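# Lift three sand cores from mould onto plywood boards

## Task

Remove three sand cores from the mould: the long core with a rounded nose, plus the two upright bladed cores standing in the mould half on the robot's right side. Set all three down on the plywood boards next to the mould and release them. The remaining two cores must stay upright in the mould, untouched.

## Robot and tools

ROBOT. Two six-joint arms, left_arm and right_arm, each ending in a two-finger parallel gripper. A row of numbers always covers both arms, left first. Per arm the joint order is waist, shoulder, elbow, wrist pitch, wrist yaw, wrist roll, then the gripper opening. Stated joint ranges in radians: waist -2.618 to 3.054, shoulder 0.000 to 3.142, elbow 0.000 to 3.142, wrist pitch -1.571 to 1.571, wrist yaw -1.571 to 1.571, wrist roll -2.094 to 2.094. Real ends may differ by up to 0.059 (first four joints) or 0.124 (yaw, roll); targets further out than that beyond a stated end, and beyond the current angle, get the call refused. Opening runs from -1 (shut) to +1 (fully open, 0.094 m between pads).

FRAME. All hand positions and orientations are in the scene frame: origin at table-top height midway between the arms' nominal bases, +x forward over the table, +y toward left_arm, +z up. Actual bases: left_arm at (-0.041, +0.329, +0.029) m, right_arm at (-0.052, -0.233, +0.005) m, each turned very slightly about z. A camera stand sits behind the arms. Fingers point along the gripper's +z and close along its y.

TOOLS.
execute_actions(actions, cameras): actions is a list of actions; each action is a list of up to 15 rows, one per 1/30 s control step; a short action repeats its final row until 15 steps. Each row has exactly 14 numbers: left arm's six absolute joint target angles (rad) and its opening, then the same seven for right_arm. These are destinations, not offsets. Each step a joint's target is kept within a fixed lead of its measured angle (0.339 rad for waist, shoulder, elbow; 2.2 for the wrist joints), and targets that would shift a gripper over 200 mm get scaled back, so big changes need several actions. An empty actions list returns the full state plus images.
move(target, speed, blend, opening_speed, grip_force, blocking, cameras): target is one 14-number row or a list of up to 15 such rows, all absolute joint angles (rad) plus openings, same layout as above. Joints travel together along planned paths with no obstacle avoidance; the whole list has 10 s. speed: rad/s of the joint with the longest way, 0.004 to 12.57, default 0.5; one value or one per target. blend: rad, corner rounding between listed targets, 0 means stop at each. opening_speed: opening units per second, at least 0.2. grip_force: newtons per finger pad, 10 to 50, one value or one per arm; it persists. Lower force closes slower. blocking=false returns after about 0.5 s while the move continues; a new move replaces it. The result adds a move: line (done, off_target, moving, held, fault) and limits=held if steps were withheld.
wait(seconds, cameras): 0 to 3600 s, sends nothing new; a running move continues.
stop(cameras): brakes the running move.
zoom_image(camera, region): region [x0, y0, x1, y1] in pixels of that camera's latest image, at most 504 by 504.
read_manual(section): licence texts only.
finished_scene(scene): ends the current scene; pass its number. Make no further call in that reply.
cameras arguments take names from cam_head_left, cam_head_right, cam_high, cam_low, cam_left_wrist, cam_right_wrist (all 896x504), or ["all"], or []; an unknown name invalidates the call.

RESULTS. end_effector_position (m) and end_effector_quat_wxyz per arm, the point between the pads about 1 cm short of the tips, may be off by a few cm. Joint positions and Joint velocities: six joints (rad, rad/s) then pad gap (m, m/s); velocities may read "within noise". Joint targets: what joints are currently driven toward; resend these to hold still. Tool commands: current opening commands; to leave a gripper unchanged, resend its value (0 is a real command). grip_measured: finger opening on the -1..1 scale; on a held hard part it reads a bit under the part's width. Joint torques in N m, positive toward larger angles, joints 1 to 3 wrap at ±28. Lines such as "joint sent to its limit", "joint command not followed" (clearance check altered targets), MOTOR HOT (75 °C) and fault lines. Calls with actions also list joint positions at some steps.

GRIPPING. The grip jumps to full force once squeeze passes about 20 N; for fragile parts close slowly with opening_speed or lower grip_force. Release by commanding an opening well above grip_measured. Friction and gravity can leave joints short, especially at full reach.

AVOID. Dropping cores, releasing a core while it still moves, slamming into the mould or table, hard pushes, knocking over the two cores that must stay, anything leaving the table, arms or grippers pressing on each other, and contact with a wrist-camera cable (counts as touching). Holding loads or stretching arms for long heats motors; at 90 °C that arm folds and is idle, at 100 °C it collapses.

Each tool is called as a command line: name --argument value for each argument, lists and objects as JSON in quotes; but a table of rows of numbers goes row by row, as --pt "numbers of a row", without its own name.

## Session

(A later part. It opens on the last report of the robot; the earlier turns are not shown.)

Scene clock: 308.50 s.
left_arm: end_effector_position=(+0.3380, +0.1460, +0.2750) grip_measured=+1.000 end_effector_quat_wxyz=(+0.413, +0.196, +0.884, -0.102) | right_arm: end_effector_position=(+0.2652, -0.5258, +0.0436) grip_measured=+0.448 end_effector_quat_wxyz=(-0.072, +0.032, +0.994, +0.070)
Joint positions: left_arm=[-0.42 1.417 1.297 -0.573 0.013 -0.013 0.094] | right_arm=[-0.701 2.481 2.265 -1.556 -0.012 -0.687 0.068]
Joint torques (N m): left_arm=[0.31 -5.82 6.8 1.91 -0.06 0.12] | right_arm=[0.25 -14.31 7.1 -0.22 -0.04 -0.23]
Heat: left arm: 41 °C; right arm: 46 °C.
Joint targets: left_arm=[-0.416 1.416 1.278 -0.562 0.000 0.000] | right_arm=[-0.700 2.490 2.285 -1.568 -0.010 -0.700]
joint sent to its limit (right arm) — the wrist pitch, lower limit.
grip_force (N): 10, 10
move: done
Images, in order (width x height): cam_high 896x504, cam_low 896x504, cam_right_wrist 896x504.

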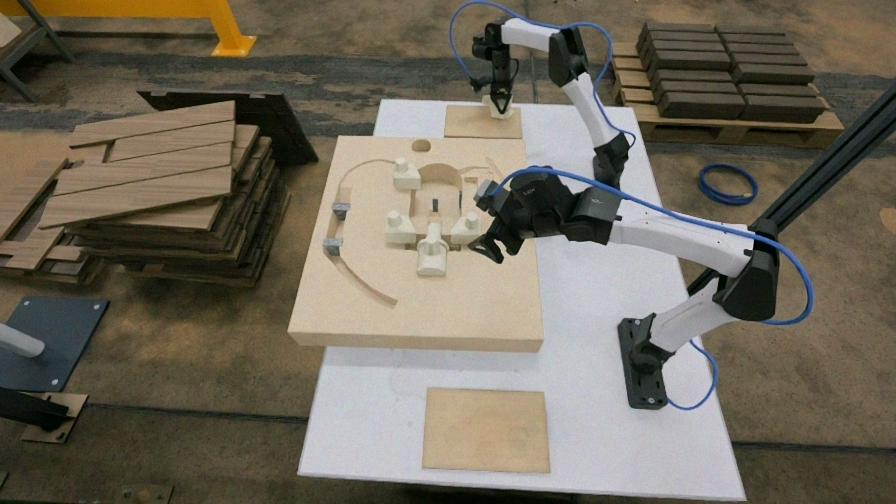

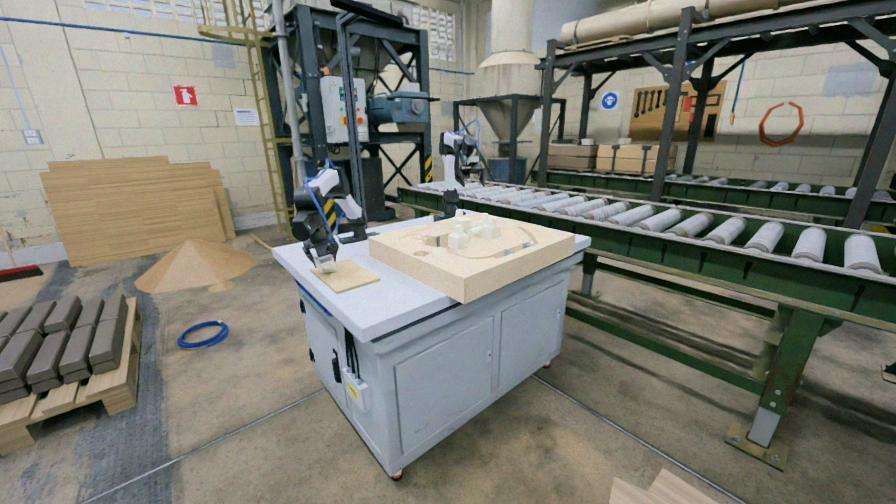

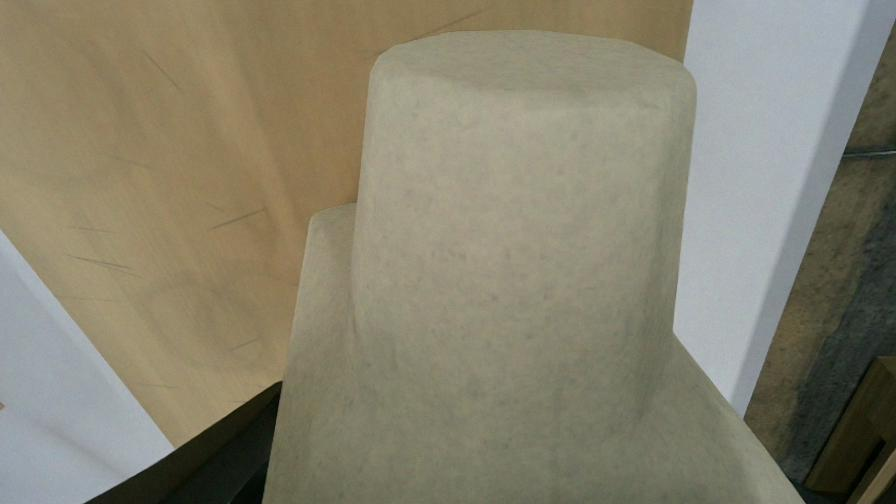

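move --pt "-0.416 1.416 1.278 -0.562 0 0 1 -0.7 2.48 2.285 -1.56 -0.01 -0.70 1" --pt "-0.416 1.416 1.278 -0.562 0 0 1 -0.7 2.25 2.285 -1.5 -0.01 -0.70 1" --pt "-0.416 1.416 1.278 -0.562 0 0 1 0.1 1.5 1.4 -0.5 0.1 0 1" --pt "-0.416 1.416 1.278 -0.562 0 0 1 0.266 2.11 1.55 0.268 0.144 0.045 1" --speed '[0.2,0.4,1.0,0.8]' --blend '[0,0.1,0.2,0]' --opening_speed 1 --cameras '["cam_high","cam_right_wrist","cam_head_right"]'

zoom_image --camera "cam_high" --region '[370, 90, 530, 210]'

Scene clock: 322.90 s.
left_arm: end_effector_position=(+0.3380, +0.1460, +0.2750) grip_measured=+1.000 end_effector_quat_wxyz=(+0.413, +0.196, +0.884, -0.102) | right_arm: end_effector_position=(+0.5636, -0.1227, +0.1882) grip_measured=+0.998 end_effector_quat_wxyz=(+0.587, -0.035, +0.809, +0.017)
Joint positions: left_arm=[-0.42 1.417 1.297 -0.573 0.013 -0.013 0.094] | right_arm=[0.265 2.094 1.525 0.25 0.136 0.031 0.094]
Joint torques (N m): left_arm=[0.31 -5.81 6.78 1.89 -0.04 0.14] | right_arm=[0.46 -12.48 8.91 2.02 0.07 0.05]
Heat: left arm: 41 °C; right arm: 47 °C.
Joint targets: left_arm=[-0.416 1.416 1.278 -0.562 0.000 0.000] | right_arm=[0.266 2.110 1.550 0.268 0.144 0.045]
grip_force (N): 10, 10
move: done
Images, in order (width x height): cam_head_right 896x504, cam_high 896x504, cam_right_wrist 896x504.

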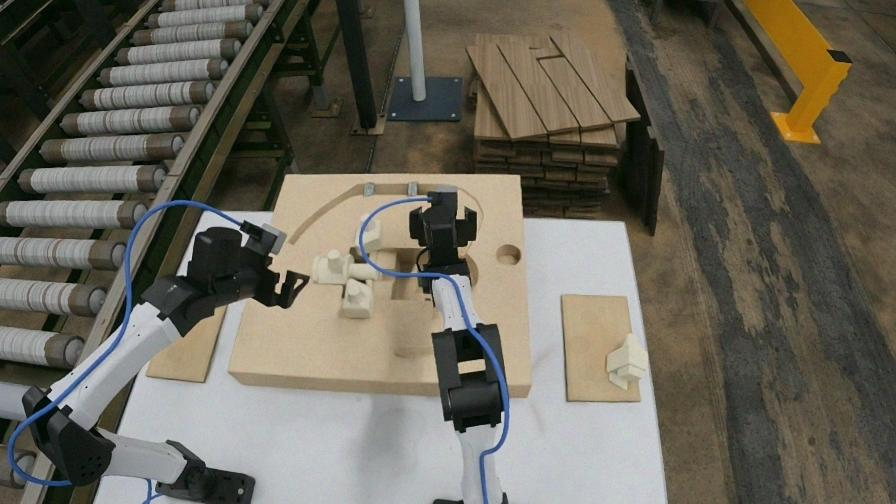

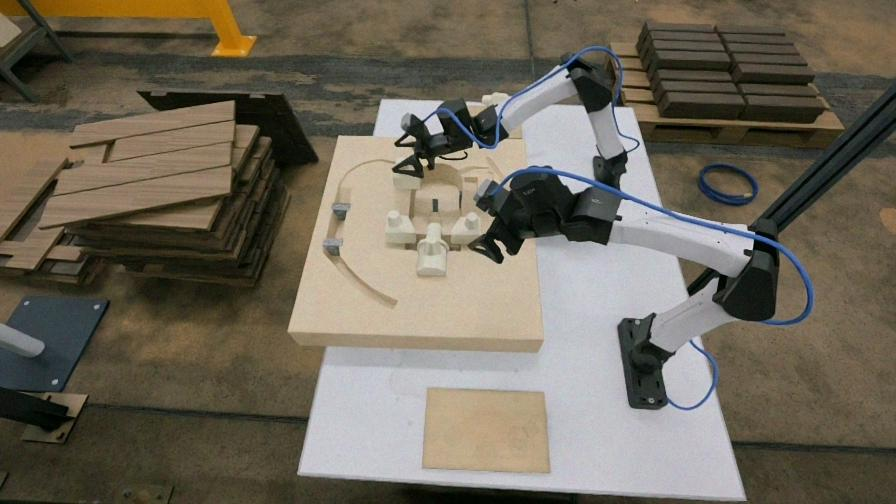

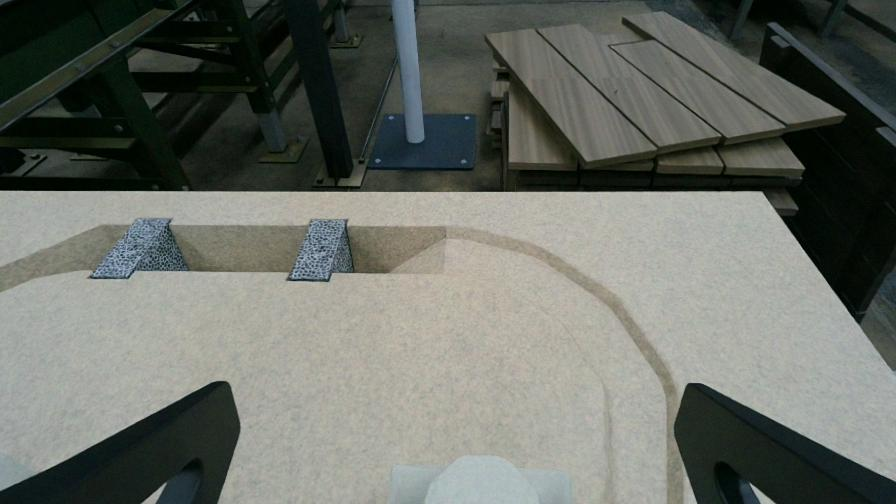

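Scaled by 3.150 from the camera's image (finer frame: 1280x720).

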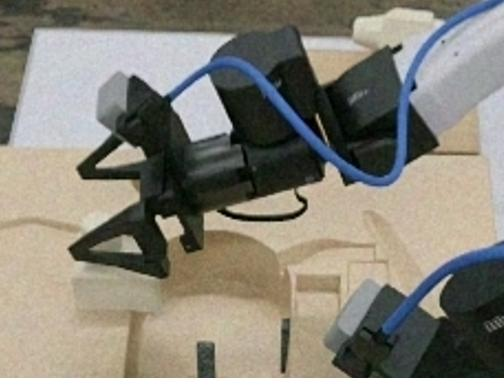

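move --target '[-0.416,1.416,1.278,-0.562,0,0,1,0.255,2.295,1.472,0.535,0.140,0.045,1]' --speed 0.4 --cameras '["cam_high","cam_right_wrist","cam_low"]'

zoom_image --camera "cam_high" --region '[370, 90, 530, 210]'

zoom_image --camera "cam_low" --region '[380, 170, 540, 290]'

Scene clock: 332.37 s.
left_arm: end_effector_position=(+0.3380, +0.1460, +0.2750) grip_measured=+1.000 end_effector_quat_wxyz=(+0.413, +0.196, +0.884, -0.102) | right_arm: end_effector_position=(+0.5802, -0.1242, +0.1169) grip_measured=+0.999 end_effector_quat_wxyz=(+0.598, -0.030, +0.801, +0.016)
Joint positions: left_arm=[-0.42 1.417 1.297 -0.573 0.013 -0.013 0.094] | right_arm=[0.258 2.271 1.478 0.502 0.138 0.031 0.094]
Joint torques (N m): left_arm=[0.29 -5.85 6.78 1.88 -0.05 0.14] | right_arm=[-0.06 -12.67 5.96 2.18 0.02 0.07]
Heat: left arm: 41 °C; right arm: 47 °C.
Joint targets: left_arm=[-0.416 1.416 1.278 -0.562 0.000 0.000] | right_arm=[0.255 2.295 1.472 0.535 0.140 0.045]
grip_force (N): 10, 10
move: done
Images, in order (width x height): cam_high 896x504, cam_low 896x504, cam_right_wrist 896x504.

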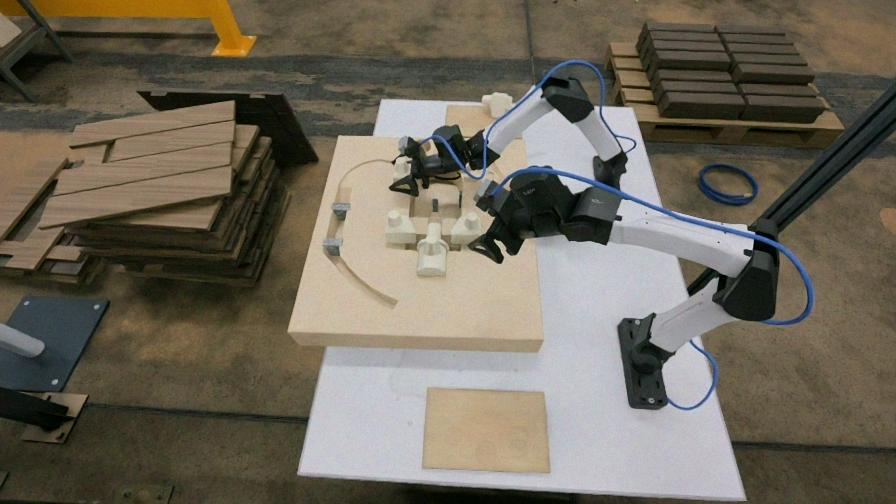

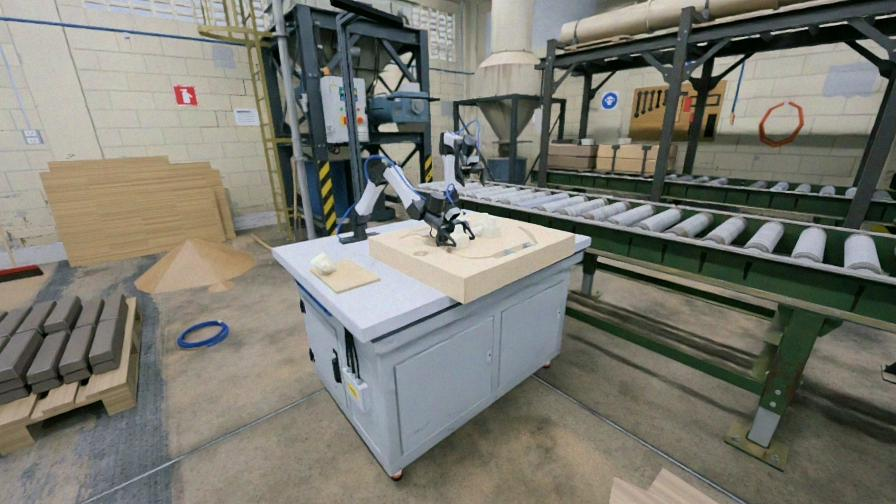

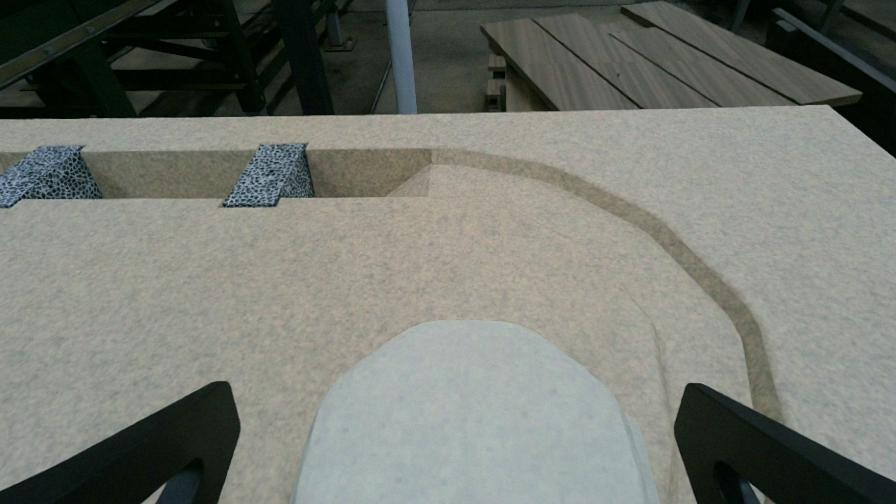

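Scaled by 3.150 from the camera's image (finer frame: 1280x720).

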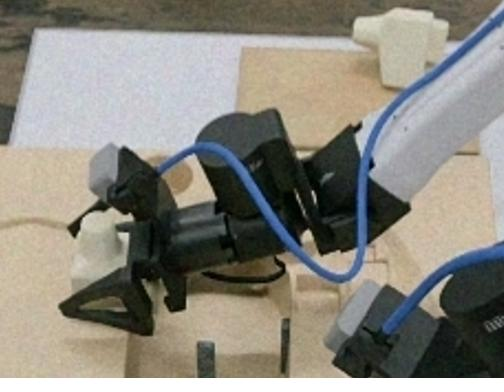

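Scaled by 3.150 from the camera's image (finer frame: 1280x720).

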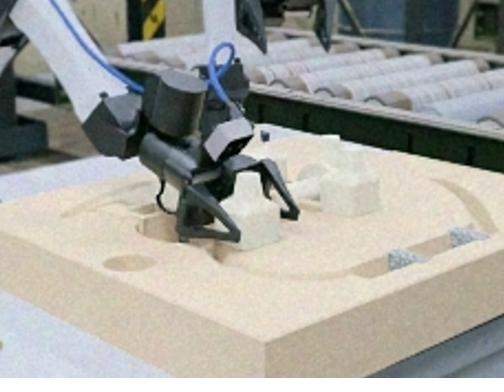

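move --pt "-0.416 1.416 1.278 -0.562 0 0 1 0.247 2.32 1.475 0.557 0.140 0.045 1" --pt "-0.416 1.416 1.278 -0.562 0 0 1 0.247 2.32 1.475 0.557 0.140 0.045 0.0" --speed 0.3 --opening_speed 0.5 --grip_force 50 --cameras '["cam_right_wrist"]'

Scene clock: 344.30 s.
left_arm: end_effector_position=(+0.3380, +0.1460, +0.2750) grip_measured=+1.000 end_effector_quat_wxyz=(+0.413, +0.196, +0.884, -0.102) | right_arm: end_effector_position=(+0.5751, -0.1297, +0.1036) grip_measured=+0.205 end_effector_quat_wxyz=(+0.585, -0.041, +0.810, -0.001)
Joint positions: left_arm=[-0.42 1.417 1.297 -0.573 0.013 -0.013 0.094] | right_arm=[0.254 2.272 1.454 0.493 0.149 -0.002 0.057]
Joint torques (N m): left_arm=[0.27 -5.83 6.79 1.88 -0.05 0.15] | right_arm=[-0.4 -10.03 7.98 2.46 -0.1 0.39]
Motor temperatures (°C): left_arm=[23 38 41 40 22 22 25] | right_arm=[25 48 44 41 21 24 23]
Heat: left arm: 41 °C; right arm: 48 °C.
Joint targets: left_arm=[-0.416 1.416 1.278 -0.562 0.000 0.000] | right_arm=[0.247 2.320 1.475 0.557 0.140 0.045]
move: off_target (right_arm); right_arm: the wrist pitch is farthest, 0.064 rad from its target

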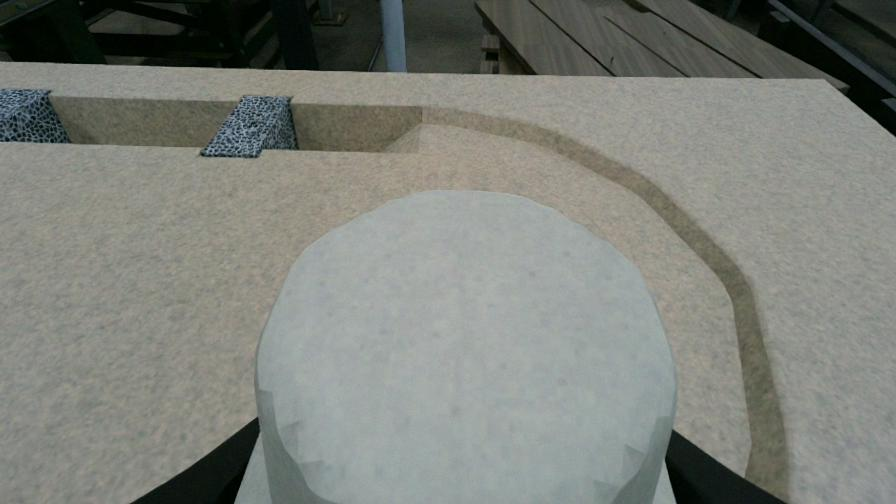

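move --target '[-0.416,1.416,1.278,-0.562,0,0,1,0.252,2.05,1.60,0.22,0.145,0.0,0.0]' --speed 0.25 --cameras '["cam_right_wrist","cam_high","cam_low"]'

zoom_image --camera "cam_high" --region '[370, 90, 530, 210]'

zoom_image --camera "cam_low" --region '[380, 150, 540, 270]'

Scene clock: 353.50 s.
left_arm: end_effector_position=(+0.3380, +0.1460, +0.2750) grip_measured=+1.000 end_effector_quat_wxyz=(+0.413, +0.196, +0.884, -0.102) | right_arm: end_effector_position=(+0.5633, -0.1316, +0.1752) grip_measured=+0.185 end_effector_quat_wxyz=(+0.558, -0.043, +0.828, -0.001)
Joint positions: left_arm=[-0.42 1.417 1.297 -0.573 0.013 -0.013 0.094] | right_arm=[0.253 2.106 1.557 0.16 0.142 0.004 0.056]
Joint torques (N m): left_arm=[0.24 -5.82 6.68 1.87 -0.05 0.15] | right_arm=[0.29 -19.67 10.21 2.4 0.08 -0.1]
Heat: left arm: 41 °C; right arm: 48 °C.
Joint targets: left_arm=[-0.416 1.416 1.278 -0.562 0.000 0.000] | right_arm=[0.252 2.050 1.600 0.220 0.145 0.000]
move: off_target (right_arm); right_arm: the wrist pitch is farthest, 0.060 rad from its target
Images, in order (width x height): cam_high 896x504, cam_low 896x504, cam_right_wrist 896x504.

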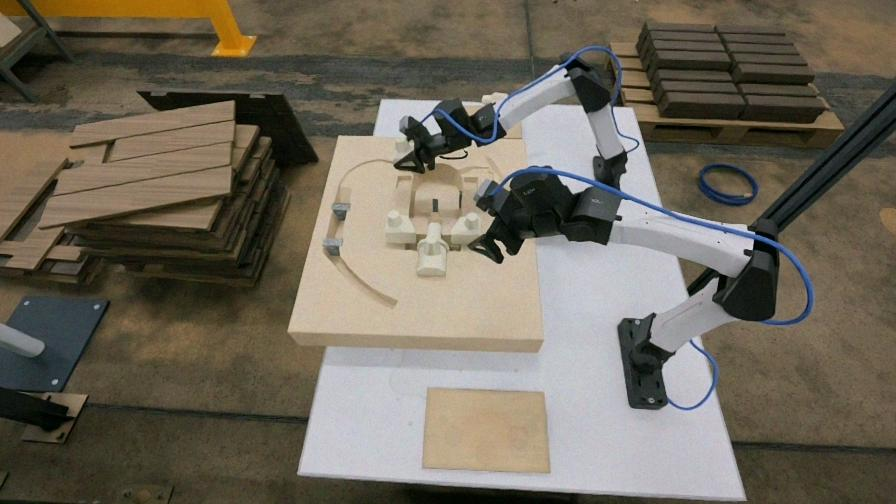

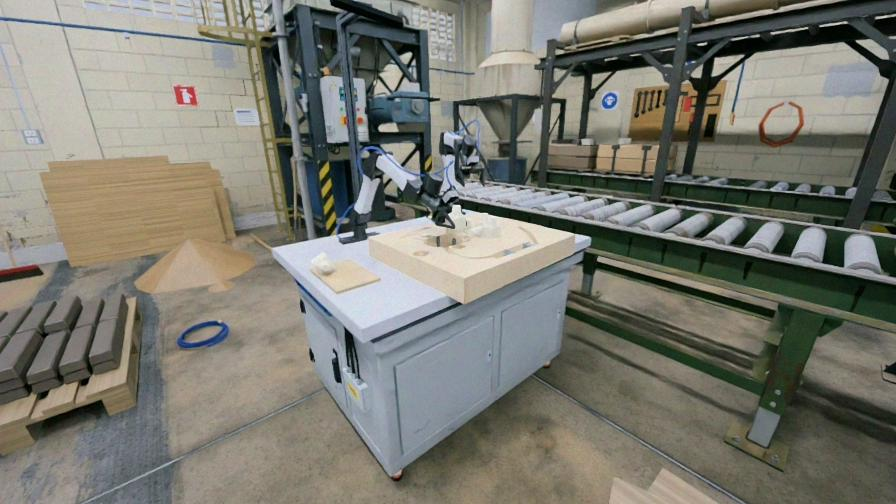

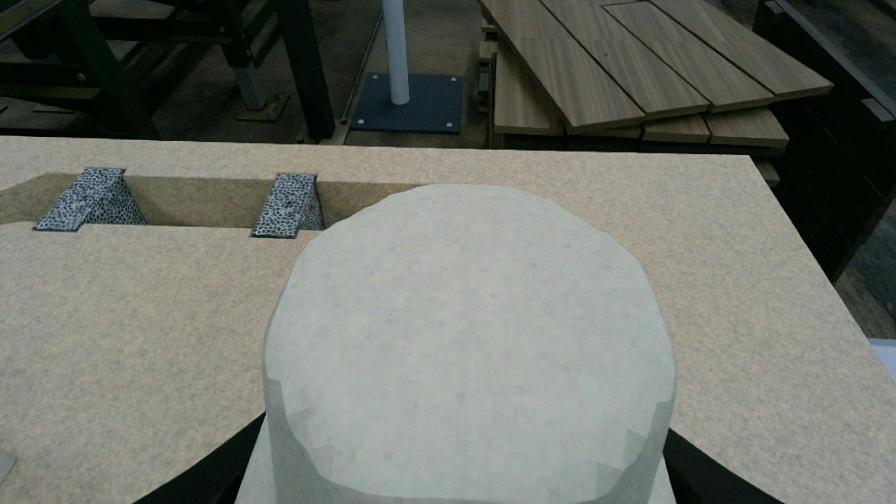

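Scaled by 3.150 from the camera's image (finer frame: 1280x720).

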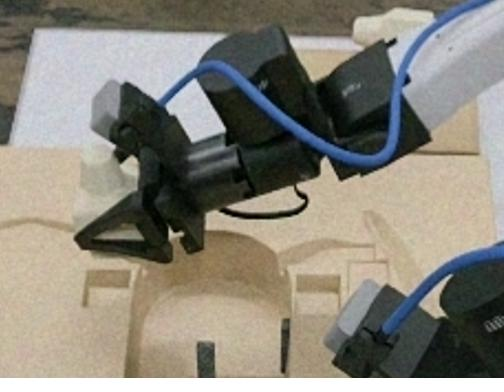

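Scaled by 3.150 from the camera's image (finer frame: 1280x720).

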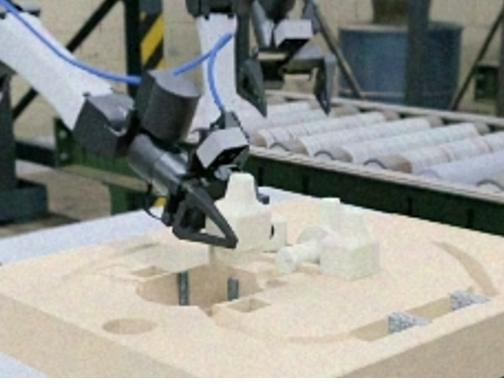

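move --pt "-0.416 1.416 1.278 -0.562 0 0 1 0.2 1.5 1.55 -0.2 0.1 0.0 0.0" --pt "-0.416 1.416 1.278 -0.562 0 0 1 -0.454 2.2 2.306 -1.46 0 -0.504 0.0" --speed 0.6 --blend 0.15 --cameras '["cam_right_wrist","cam_high"]'

zoom_image --camera "cam_high" --region '[420, 60, 520, 160]'

Scene clock: 369.40 s.
left_arm: end_effector_position=(+0.3380, +0.1460, +0.2750) grip_measured=+1.000 end_effector_quat_wxyz=(+0.413, +0.196, +0.884, -0.102) | right_arm: end_effector_position=(+0.3491, -0.4589, +0.1669) grip_measured=+0.185 end_effector_quat_wxyz=(+0.078, +0.009, +0.996, -0.051)
Joint positions: left_arm=[-0.42 1.417 1.297 -0.573 0.013 -0.013 0.094] | right_arm=[-0.458 2.195 2.268 -1.459 0.015 -0.491 0.056]
Joint torques (N m): left_arm=[0.27 -5.81 6.79 1.89 -0.04 0.12] | right_arm=[0.51 -12.94 8.58 0.7 -0.17 -0.18]
Motor temperatures (°C): left_arm=[23 38 41 40 22 22 25] | right_arm=[25 54 48 46 21 24 24]
Heat: left arm: 41 °C; right arm: 54 °C.
Joint targets: left_arm=[-0.416 1.416 1.278 -0.562 0.000 0.000] | right_arm=[-0.454 2.200 2.306 -1.460 0.000 -0.504]
move: off_target (right_arm); right_arm: the elbow is farthest, 0.038 rad from its target
Images, in order (width x height): cam_high 896x504, cam_right_wrist 896x504.

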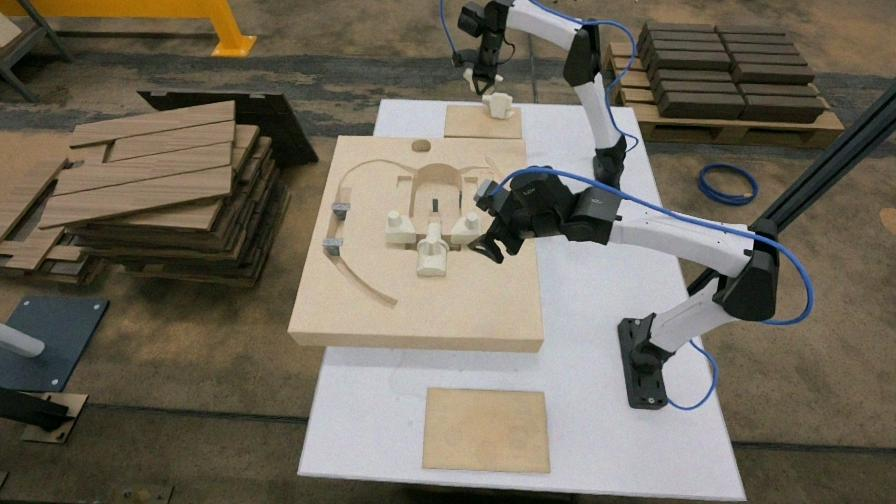

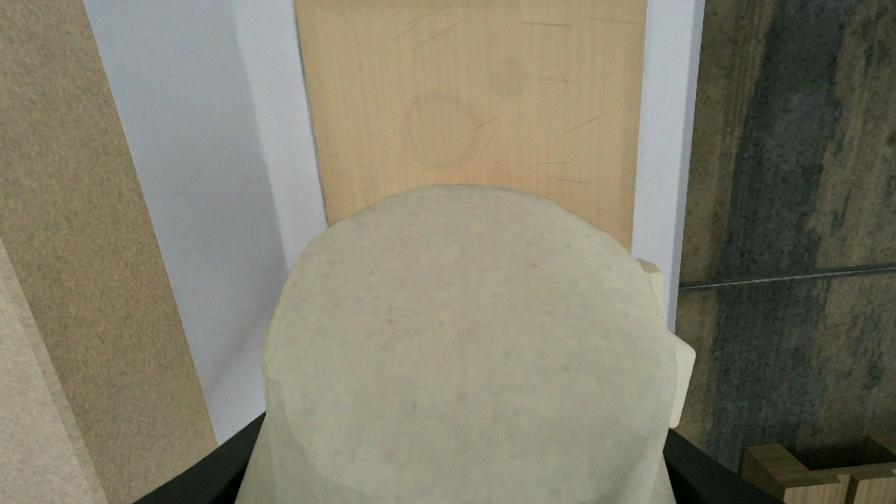

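Scaled by 5.040 from the camera's image (finer frame: 1280x720).

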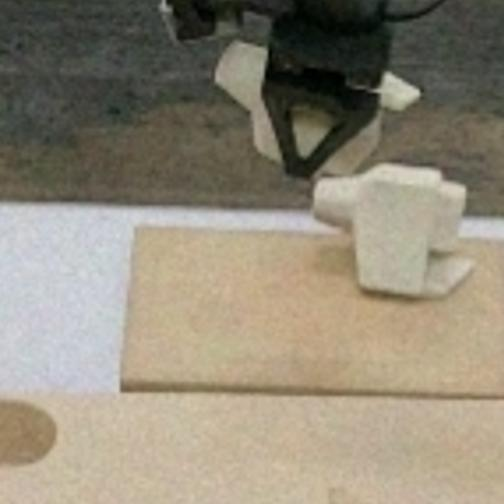

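move --pt "-0.416 1.416 1.278 -0.562 0 0 1 -0.42 2.25 2.306 -1.41 0 -0.47 0.0" --pt "-0.416 1.416 1.278 -0.562 0 0 1 -0.42 2.41 2.306 -1.41 0 -0.47 0.0" --speed '[0.3,0.25]' --blend 0.03 --cameras '["cam_right_wrist","cam_high"]'

zoom_image --camera "cam_high" --region '[420, 60, 520, 160]'

Scene clock: 377.07 s.
left_arm: end_effector_position=(+0.3380, +0.1460, +0.2750) grip_measured=+1.000 end_effector_quat_wxyz=(+0.413, +0.196, +0.884, -0.102) | right_arm: end_effector_position=(+0.3667, -0.4474, +0.0751) grip_measured=+0.185 end_effector_quat_wxyz=(+0.004, -0.007, +1.000, -0.008)
Joint positions: left_arm=[-0.42 1.417 1.297 -0.573 0.013 -0.013 0.094] | right_arm=[-0.419 2.406 2.275 -1.426 0.011 -0.482 0.056]
Joint torques (N m): left_arm=[0.36 -5.87 6.74 1.89 -0.05 0.14] | right_arm=[0.35 -14.71 7.99 0.49 -0.17 0.03]
Heat: left arm: 41 °C; right arm: 53 °C.
Joint targets: left_arm=[-0.416 1.416 1.278 -0.562 0.000 0.000] | right_arm=[-0.420 2.410 2.306 -1.410 0.000 -0.470]
move: done; blend cut to 0.025 rad at target 1
Images, in order (width x height): cam_high 896x504, cam_right_wrist 896x504.

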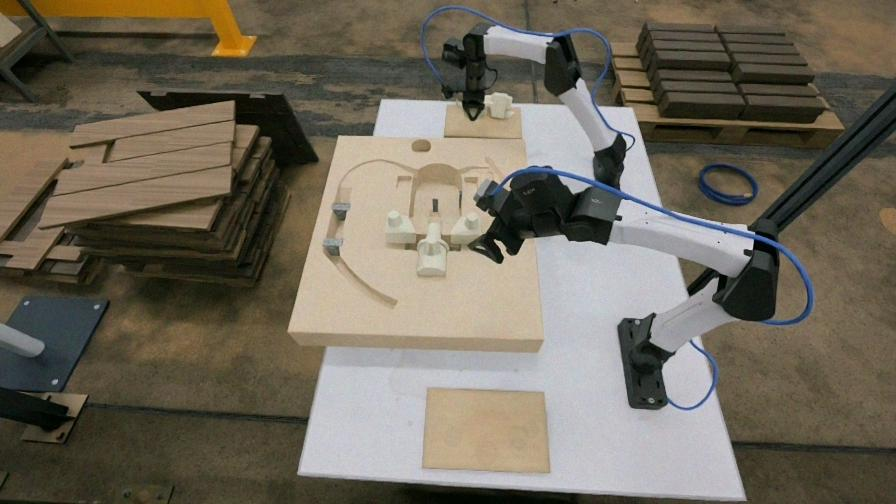

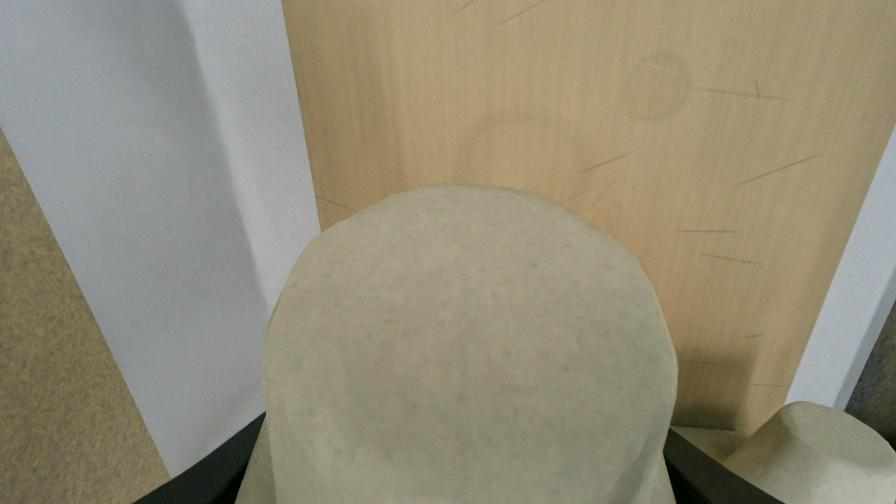

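Scaled by 5.040 from the camera's image (finer frame: 1280x720).

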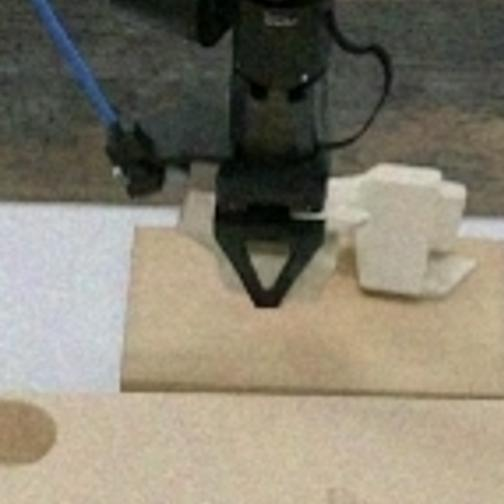

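move --target '[-0.416,1.416,1.278,-0.562,0,0,1,-0.415,2.48,2.306,-1.42,0,-0.47,0.0]' --speed 0.12 --cameras '["cam_high"]'

zoom_image --camera "cam_high" --region '[420, 60, 520, 160]'

Scene clock: 381.90 s.
left_arm: end_effector_position=(+0.3380, +0.1460, +0.2750) grip_measured=+1.000 end_effector_quat_wxyz=(+0.413, +0.196, +0.884, -0.102) | right_arm: end_effector_position=(+0.3637, -0.4459, +0.0462) grip_measured=+0.185 end_effector_quat_wxyz=(-0.024, -0.007, +1.000, +0.007)
Joint positions: left_arm=[-0.42 1.417 1.297 -0.573 0.013 -0.013 0.094] | right_arm=[-0.419 2.471 2.275 -1.425 0.011 -0.482 0.056]
Joint torques (N m): left_arm=[0.31 -5.78 6.72 1.87 -0.06 0.15] | right_arm=[0.73 -14.48 8.01 0.27 -0.17 0.09]
Motor temperatures (°C): left_arm=[23 38 41 40 22 22 25] | right_arm=[25 53 48 41 21 24 24]
Heat: left arm: 41 °C; right arm: 53 °C.
Joint targets: left_arm=[-0.416 1.416 1.278 -0.562 0.000 0.000] | right_arm=[-0.415 2.480 2.306 -1.420 0.000 -0.470]
move: done

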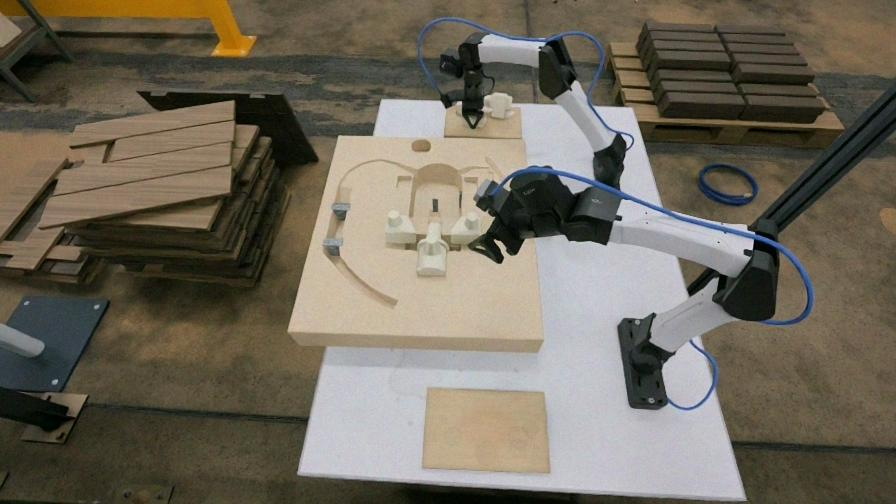

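Scaled by 5.040 from the camera's image (finer frame: 1280x720).

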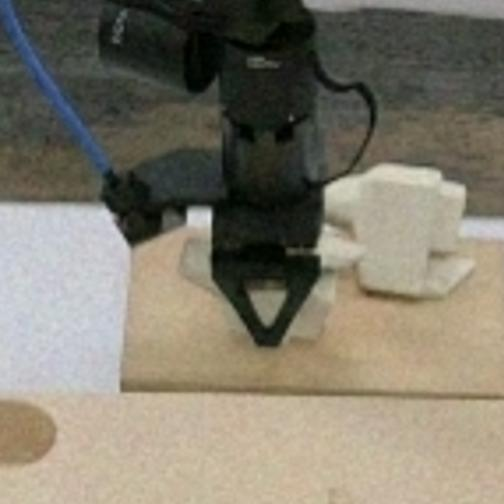

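move --target '[-0.416,1.416,1.278,-0.562,0,0,1,-0.415,2.51,2.306,-1.43,0,-0.47,0.0]' --speed 0.1 --cameras '["cam_high"]'

zoom_image --camera "cam_high" --region '[440, 80, 500, 140]'

Scene clock: 386.03 s.
left_arm: end_effector_position=(+0.3380, +0.1460, +0.2750) grip_measured=+1.000 end_effector_quat_wxyz=(+0.413, +0.196, +0.884, -0.102) | right_arm: end_effector_position=(+0.3615, -0.4448, +0.0324) grip_measured=+0.185 end_effector_quat_wxyz=(-0.038, -0.007, +0.999, +0.014)
Joint positions: left_arm=[-0.42 1.417 1.297 -0.573 0.013 -0.013 0.094] | right_arm=[-0.419 2.502 2.275 -1.425 0.011 -0.482 0.056]
Joint torques (N m): left_arm=[0.31 -5.82 6.79 1.88 -0.05 0.15] | right_arm=[0.65 -14.75 7.98 0.08 -0.15 0.04]
Heat: left arm: 41 °C; right arm: 54 °C.
Joint targets: left_arm=[-0.416 1.416 1.278 -0.562 0.000 0.000] | right_arm=[-0.415 2.510 2.306 -1.430 0.000 -0.470]
move: done

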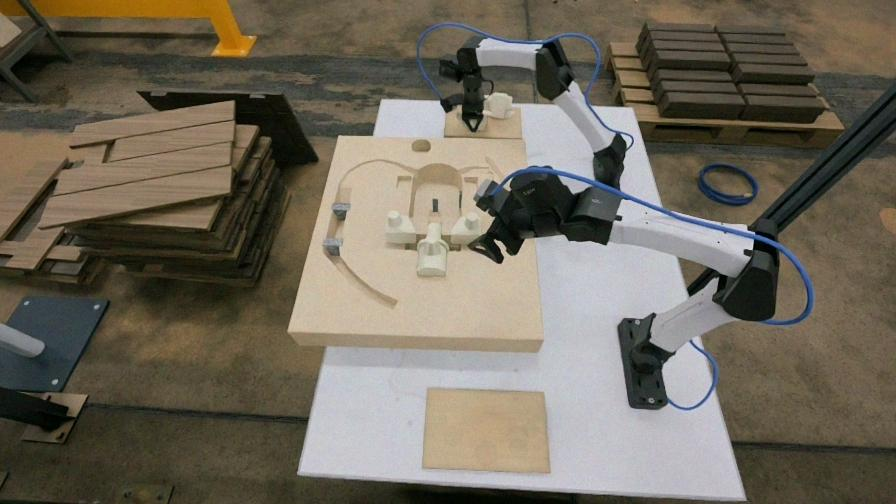

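Scaled by 8.400 from the camera's image (finer frame: 1280x720).

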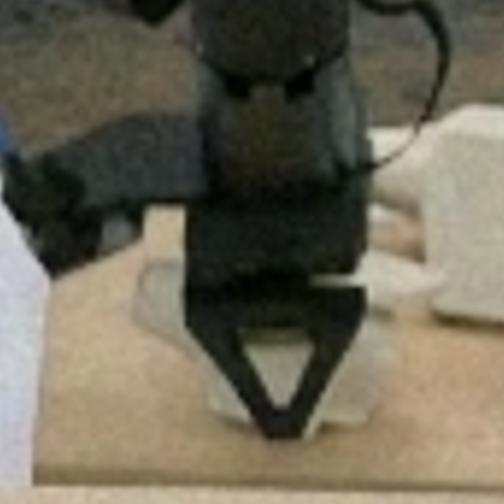

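move --target '[-0.416,1.416,1.278,-0.562,0,0,1,-0.415,2.53,2.306,-1.43,0,-0.47,0.0]' --speed 0.06

Scene clock: 392.53 s.
left_arm: end_effector_position=(+0.3380, +0.1460, +0.2750) grip_measured=+1.000 end_effector_quat_wxyz=(+0.413, +0.196, +0.884, -0.102) | right_arm: end_effector_position=(+0.3601, -0.4441, +0.0245) grip_measured=+0.185 end_effector_quat_wxyz=(-0.046, -0.007, +0.999, +0.018)
Joint positions: left_arm=[-0.42 1.417 1.297 -0.573 0.013 -0.013 0.094] | right_arm=[-0.419 2.52 2.275 -1.425 0.011 -0.482 0.056]
Joint torques (N m): left_arm=[0.34 -5.91 6.84 1.88 -0.04 0.14] | right_arm=[0.68 -15.01 8.03 0.06 -0.16 0.09]
Heat: left arm: 41 °C; right arm: 54 °C.
Joint targets: left_arm=[-0.416 1.416 1.278 -0.562 0.000 0.000] | right_arm=[-0.415 2.530 2.306 -1.430 0.000 -0.470]
move: done

move --target '[-0.416,1.416,1.278,-0.562,0,0,1,-0.415,2.55,2.306,-1.43,0,-0.47,0.0]' --speed 0.06 --cameras '["cam_high"]'

zoom_image --camera "cam_high" --region '[440, 80, 500, 140]'

Scene clock: 395.77 s.
left_arm: end_effector_position=(+0.3380, +0.1460, +0.2750) grip_measured=+1.000 end_effector_quat_wxyz=(+0.413, +0.196, +0.884, -0.102) | right_arm: end_effector_position=(+0.3603, -0.4440, +0.0221) grip_measured=+0.185 end_effector_quat_wxyz=(-0.048, -0.007, +0.999, +0.019)
Joint positions: left_arm=[-0.42 1.417 1.297 -0.573 0.013 -0.013 0.094] | right_arm=[-0.419 2.527 2.279 -1.425 0.011 -0.482 0.056]
Joint torques (N m): left_arm=[0.31 -5.82 6.78 1.91 -0.05 0.14] | right_arm=[0.49 -13.39 7.65 0.04 -0.12 0.05]
Heat: left arm: 41 °C; right arm: 54 °C.
Joint targets: left_arm=[-0.416 1.416 1.278 -0.562 0.000 0.000] | right_arm=[-0.415 2.550 2.306 -1.430 0.000 -0.470]
move: done

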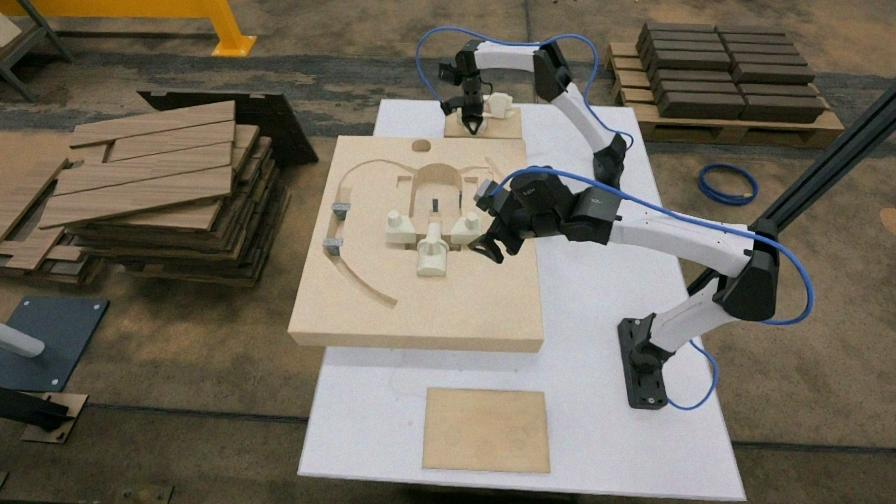

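Scaled by 8.400 from the camera's image (finer frame: 1280x720).

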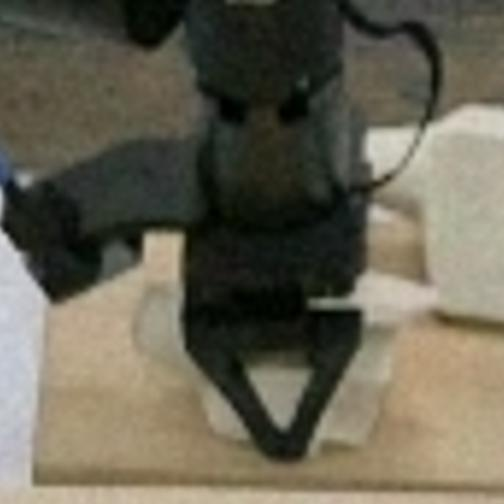

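move --target '[-0.416,1.416,1.278,-0.562,0,0,1,-0.415,2.54,2.306,-1.43,0,-0.47,0.45]' --speed 0.1 --opening_speed 0.3 --cameras '["cam_high","cam_right_wrist"]'

zoom_image --camera "cam_high" --region '[440, 80, 500, 140]'

Scene clock: 401.03 s.
left_arm: end_effector_position=(+0.3380, +0.1460, +0.2750) grip_measured=+1.000 end_effector_quat_wxyz=(+0.413, +0.196, +0.884, -0.102) | right_arm: end_effector_position=(+0.3625, -0.4438, +0.0238) grip_measured=+0.448 end_effector_quat_wxyz=(-0.044, -0.007, +0.999, +0.018)
Joint positions: left_arm=[-0.42 1.417 1.297 -0.573 0.013 -0.013 0.094] | right_arm=[-0.417 2.527 2.286 -1.425 0.008 -0.48 0.068]
Joint torques (N m): left_arm=[0.27 -5.83 6.75 1.89 -0.04 0.11] | right_arm=[0.35 -14.67 7.12 0.08 -0.1 0.02]
Heat: left arm: 41 °C; right arm: 54 °C.
Joint targets: left_arm=[-0.416 1.416 1.278 -0.562 0.000 0.000] | right_arm=[-0.415 2.540 2.306 -1.430 0.000 -0.470]
move: done

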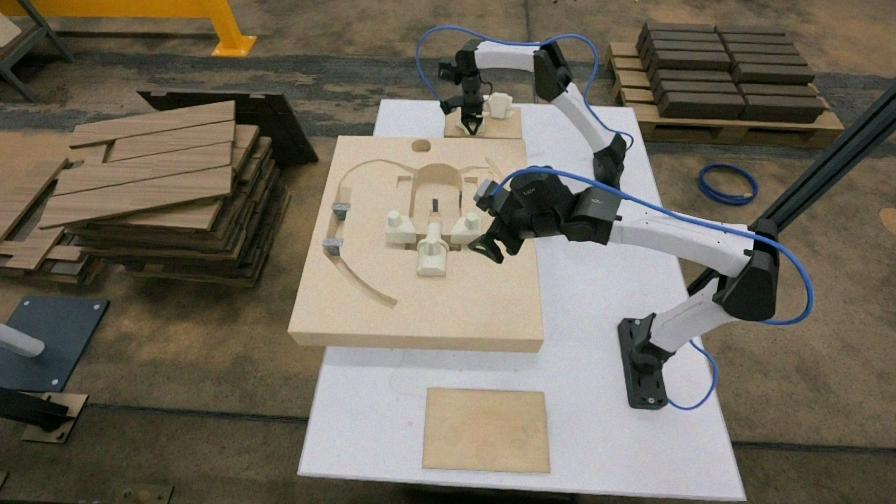

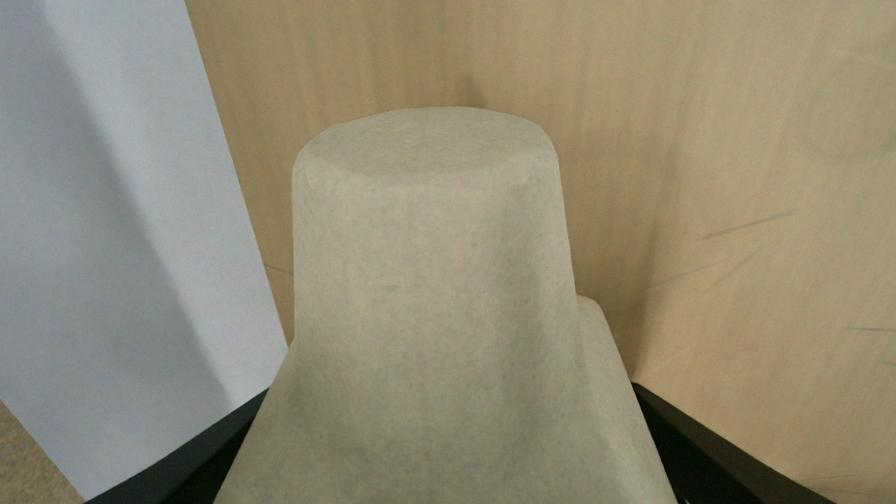

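Scaled by 8.400 from the camera's image (finer frame: 1280x720).

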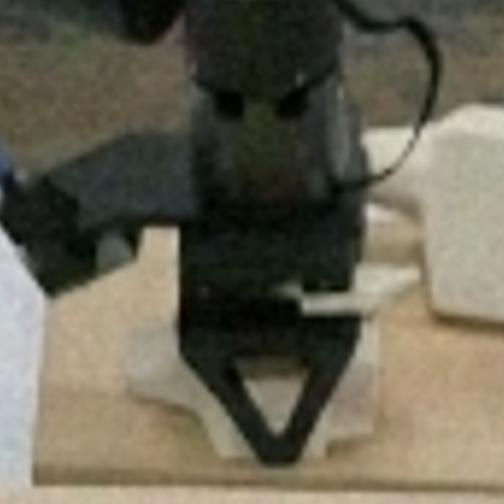

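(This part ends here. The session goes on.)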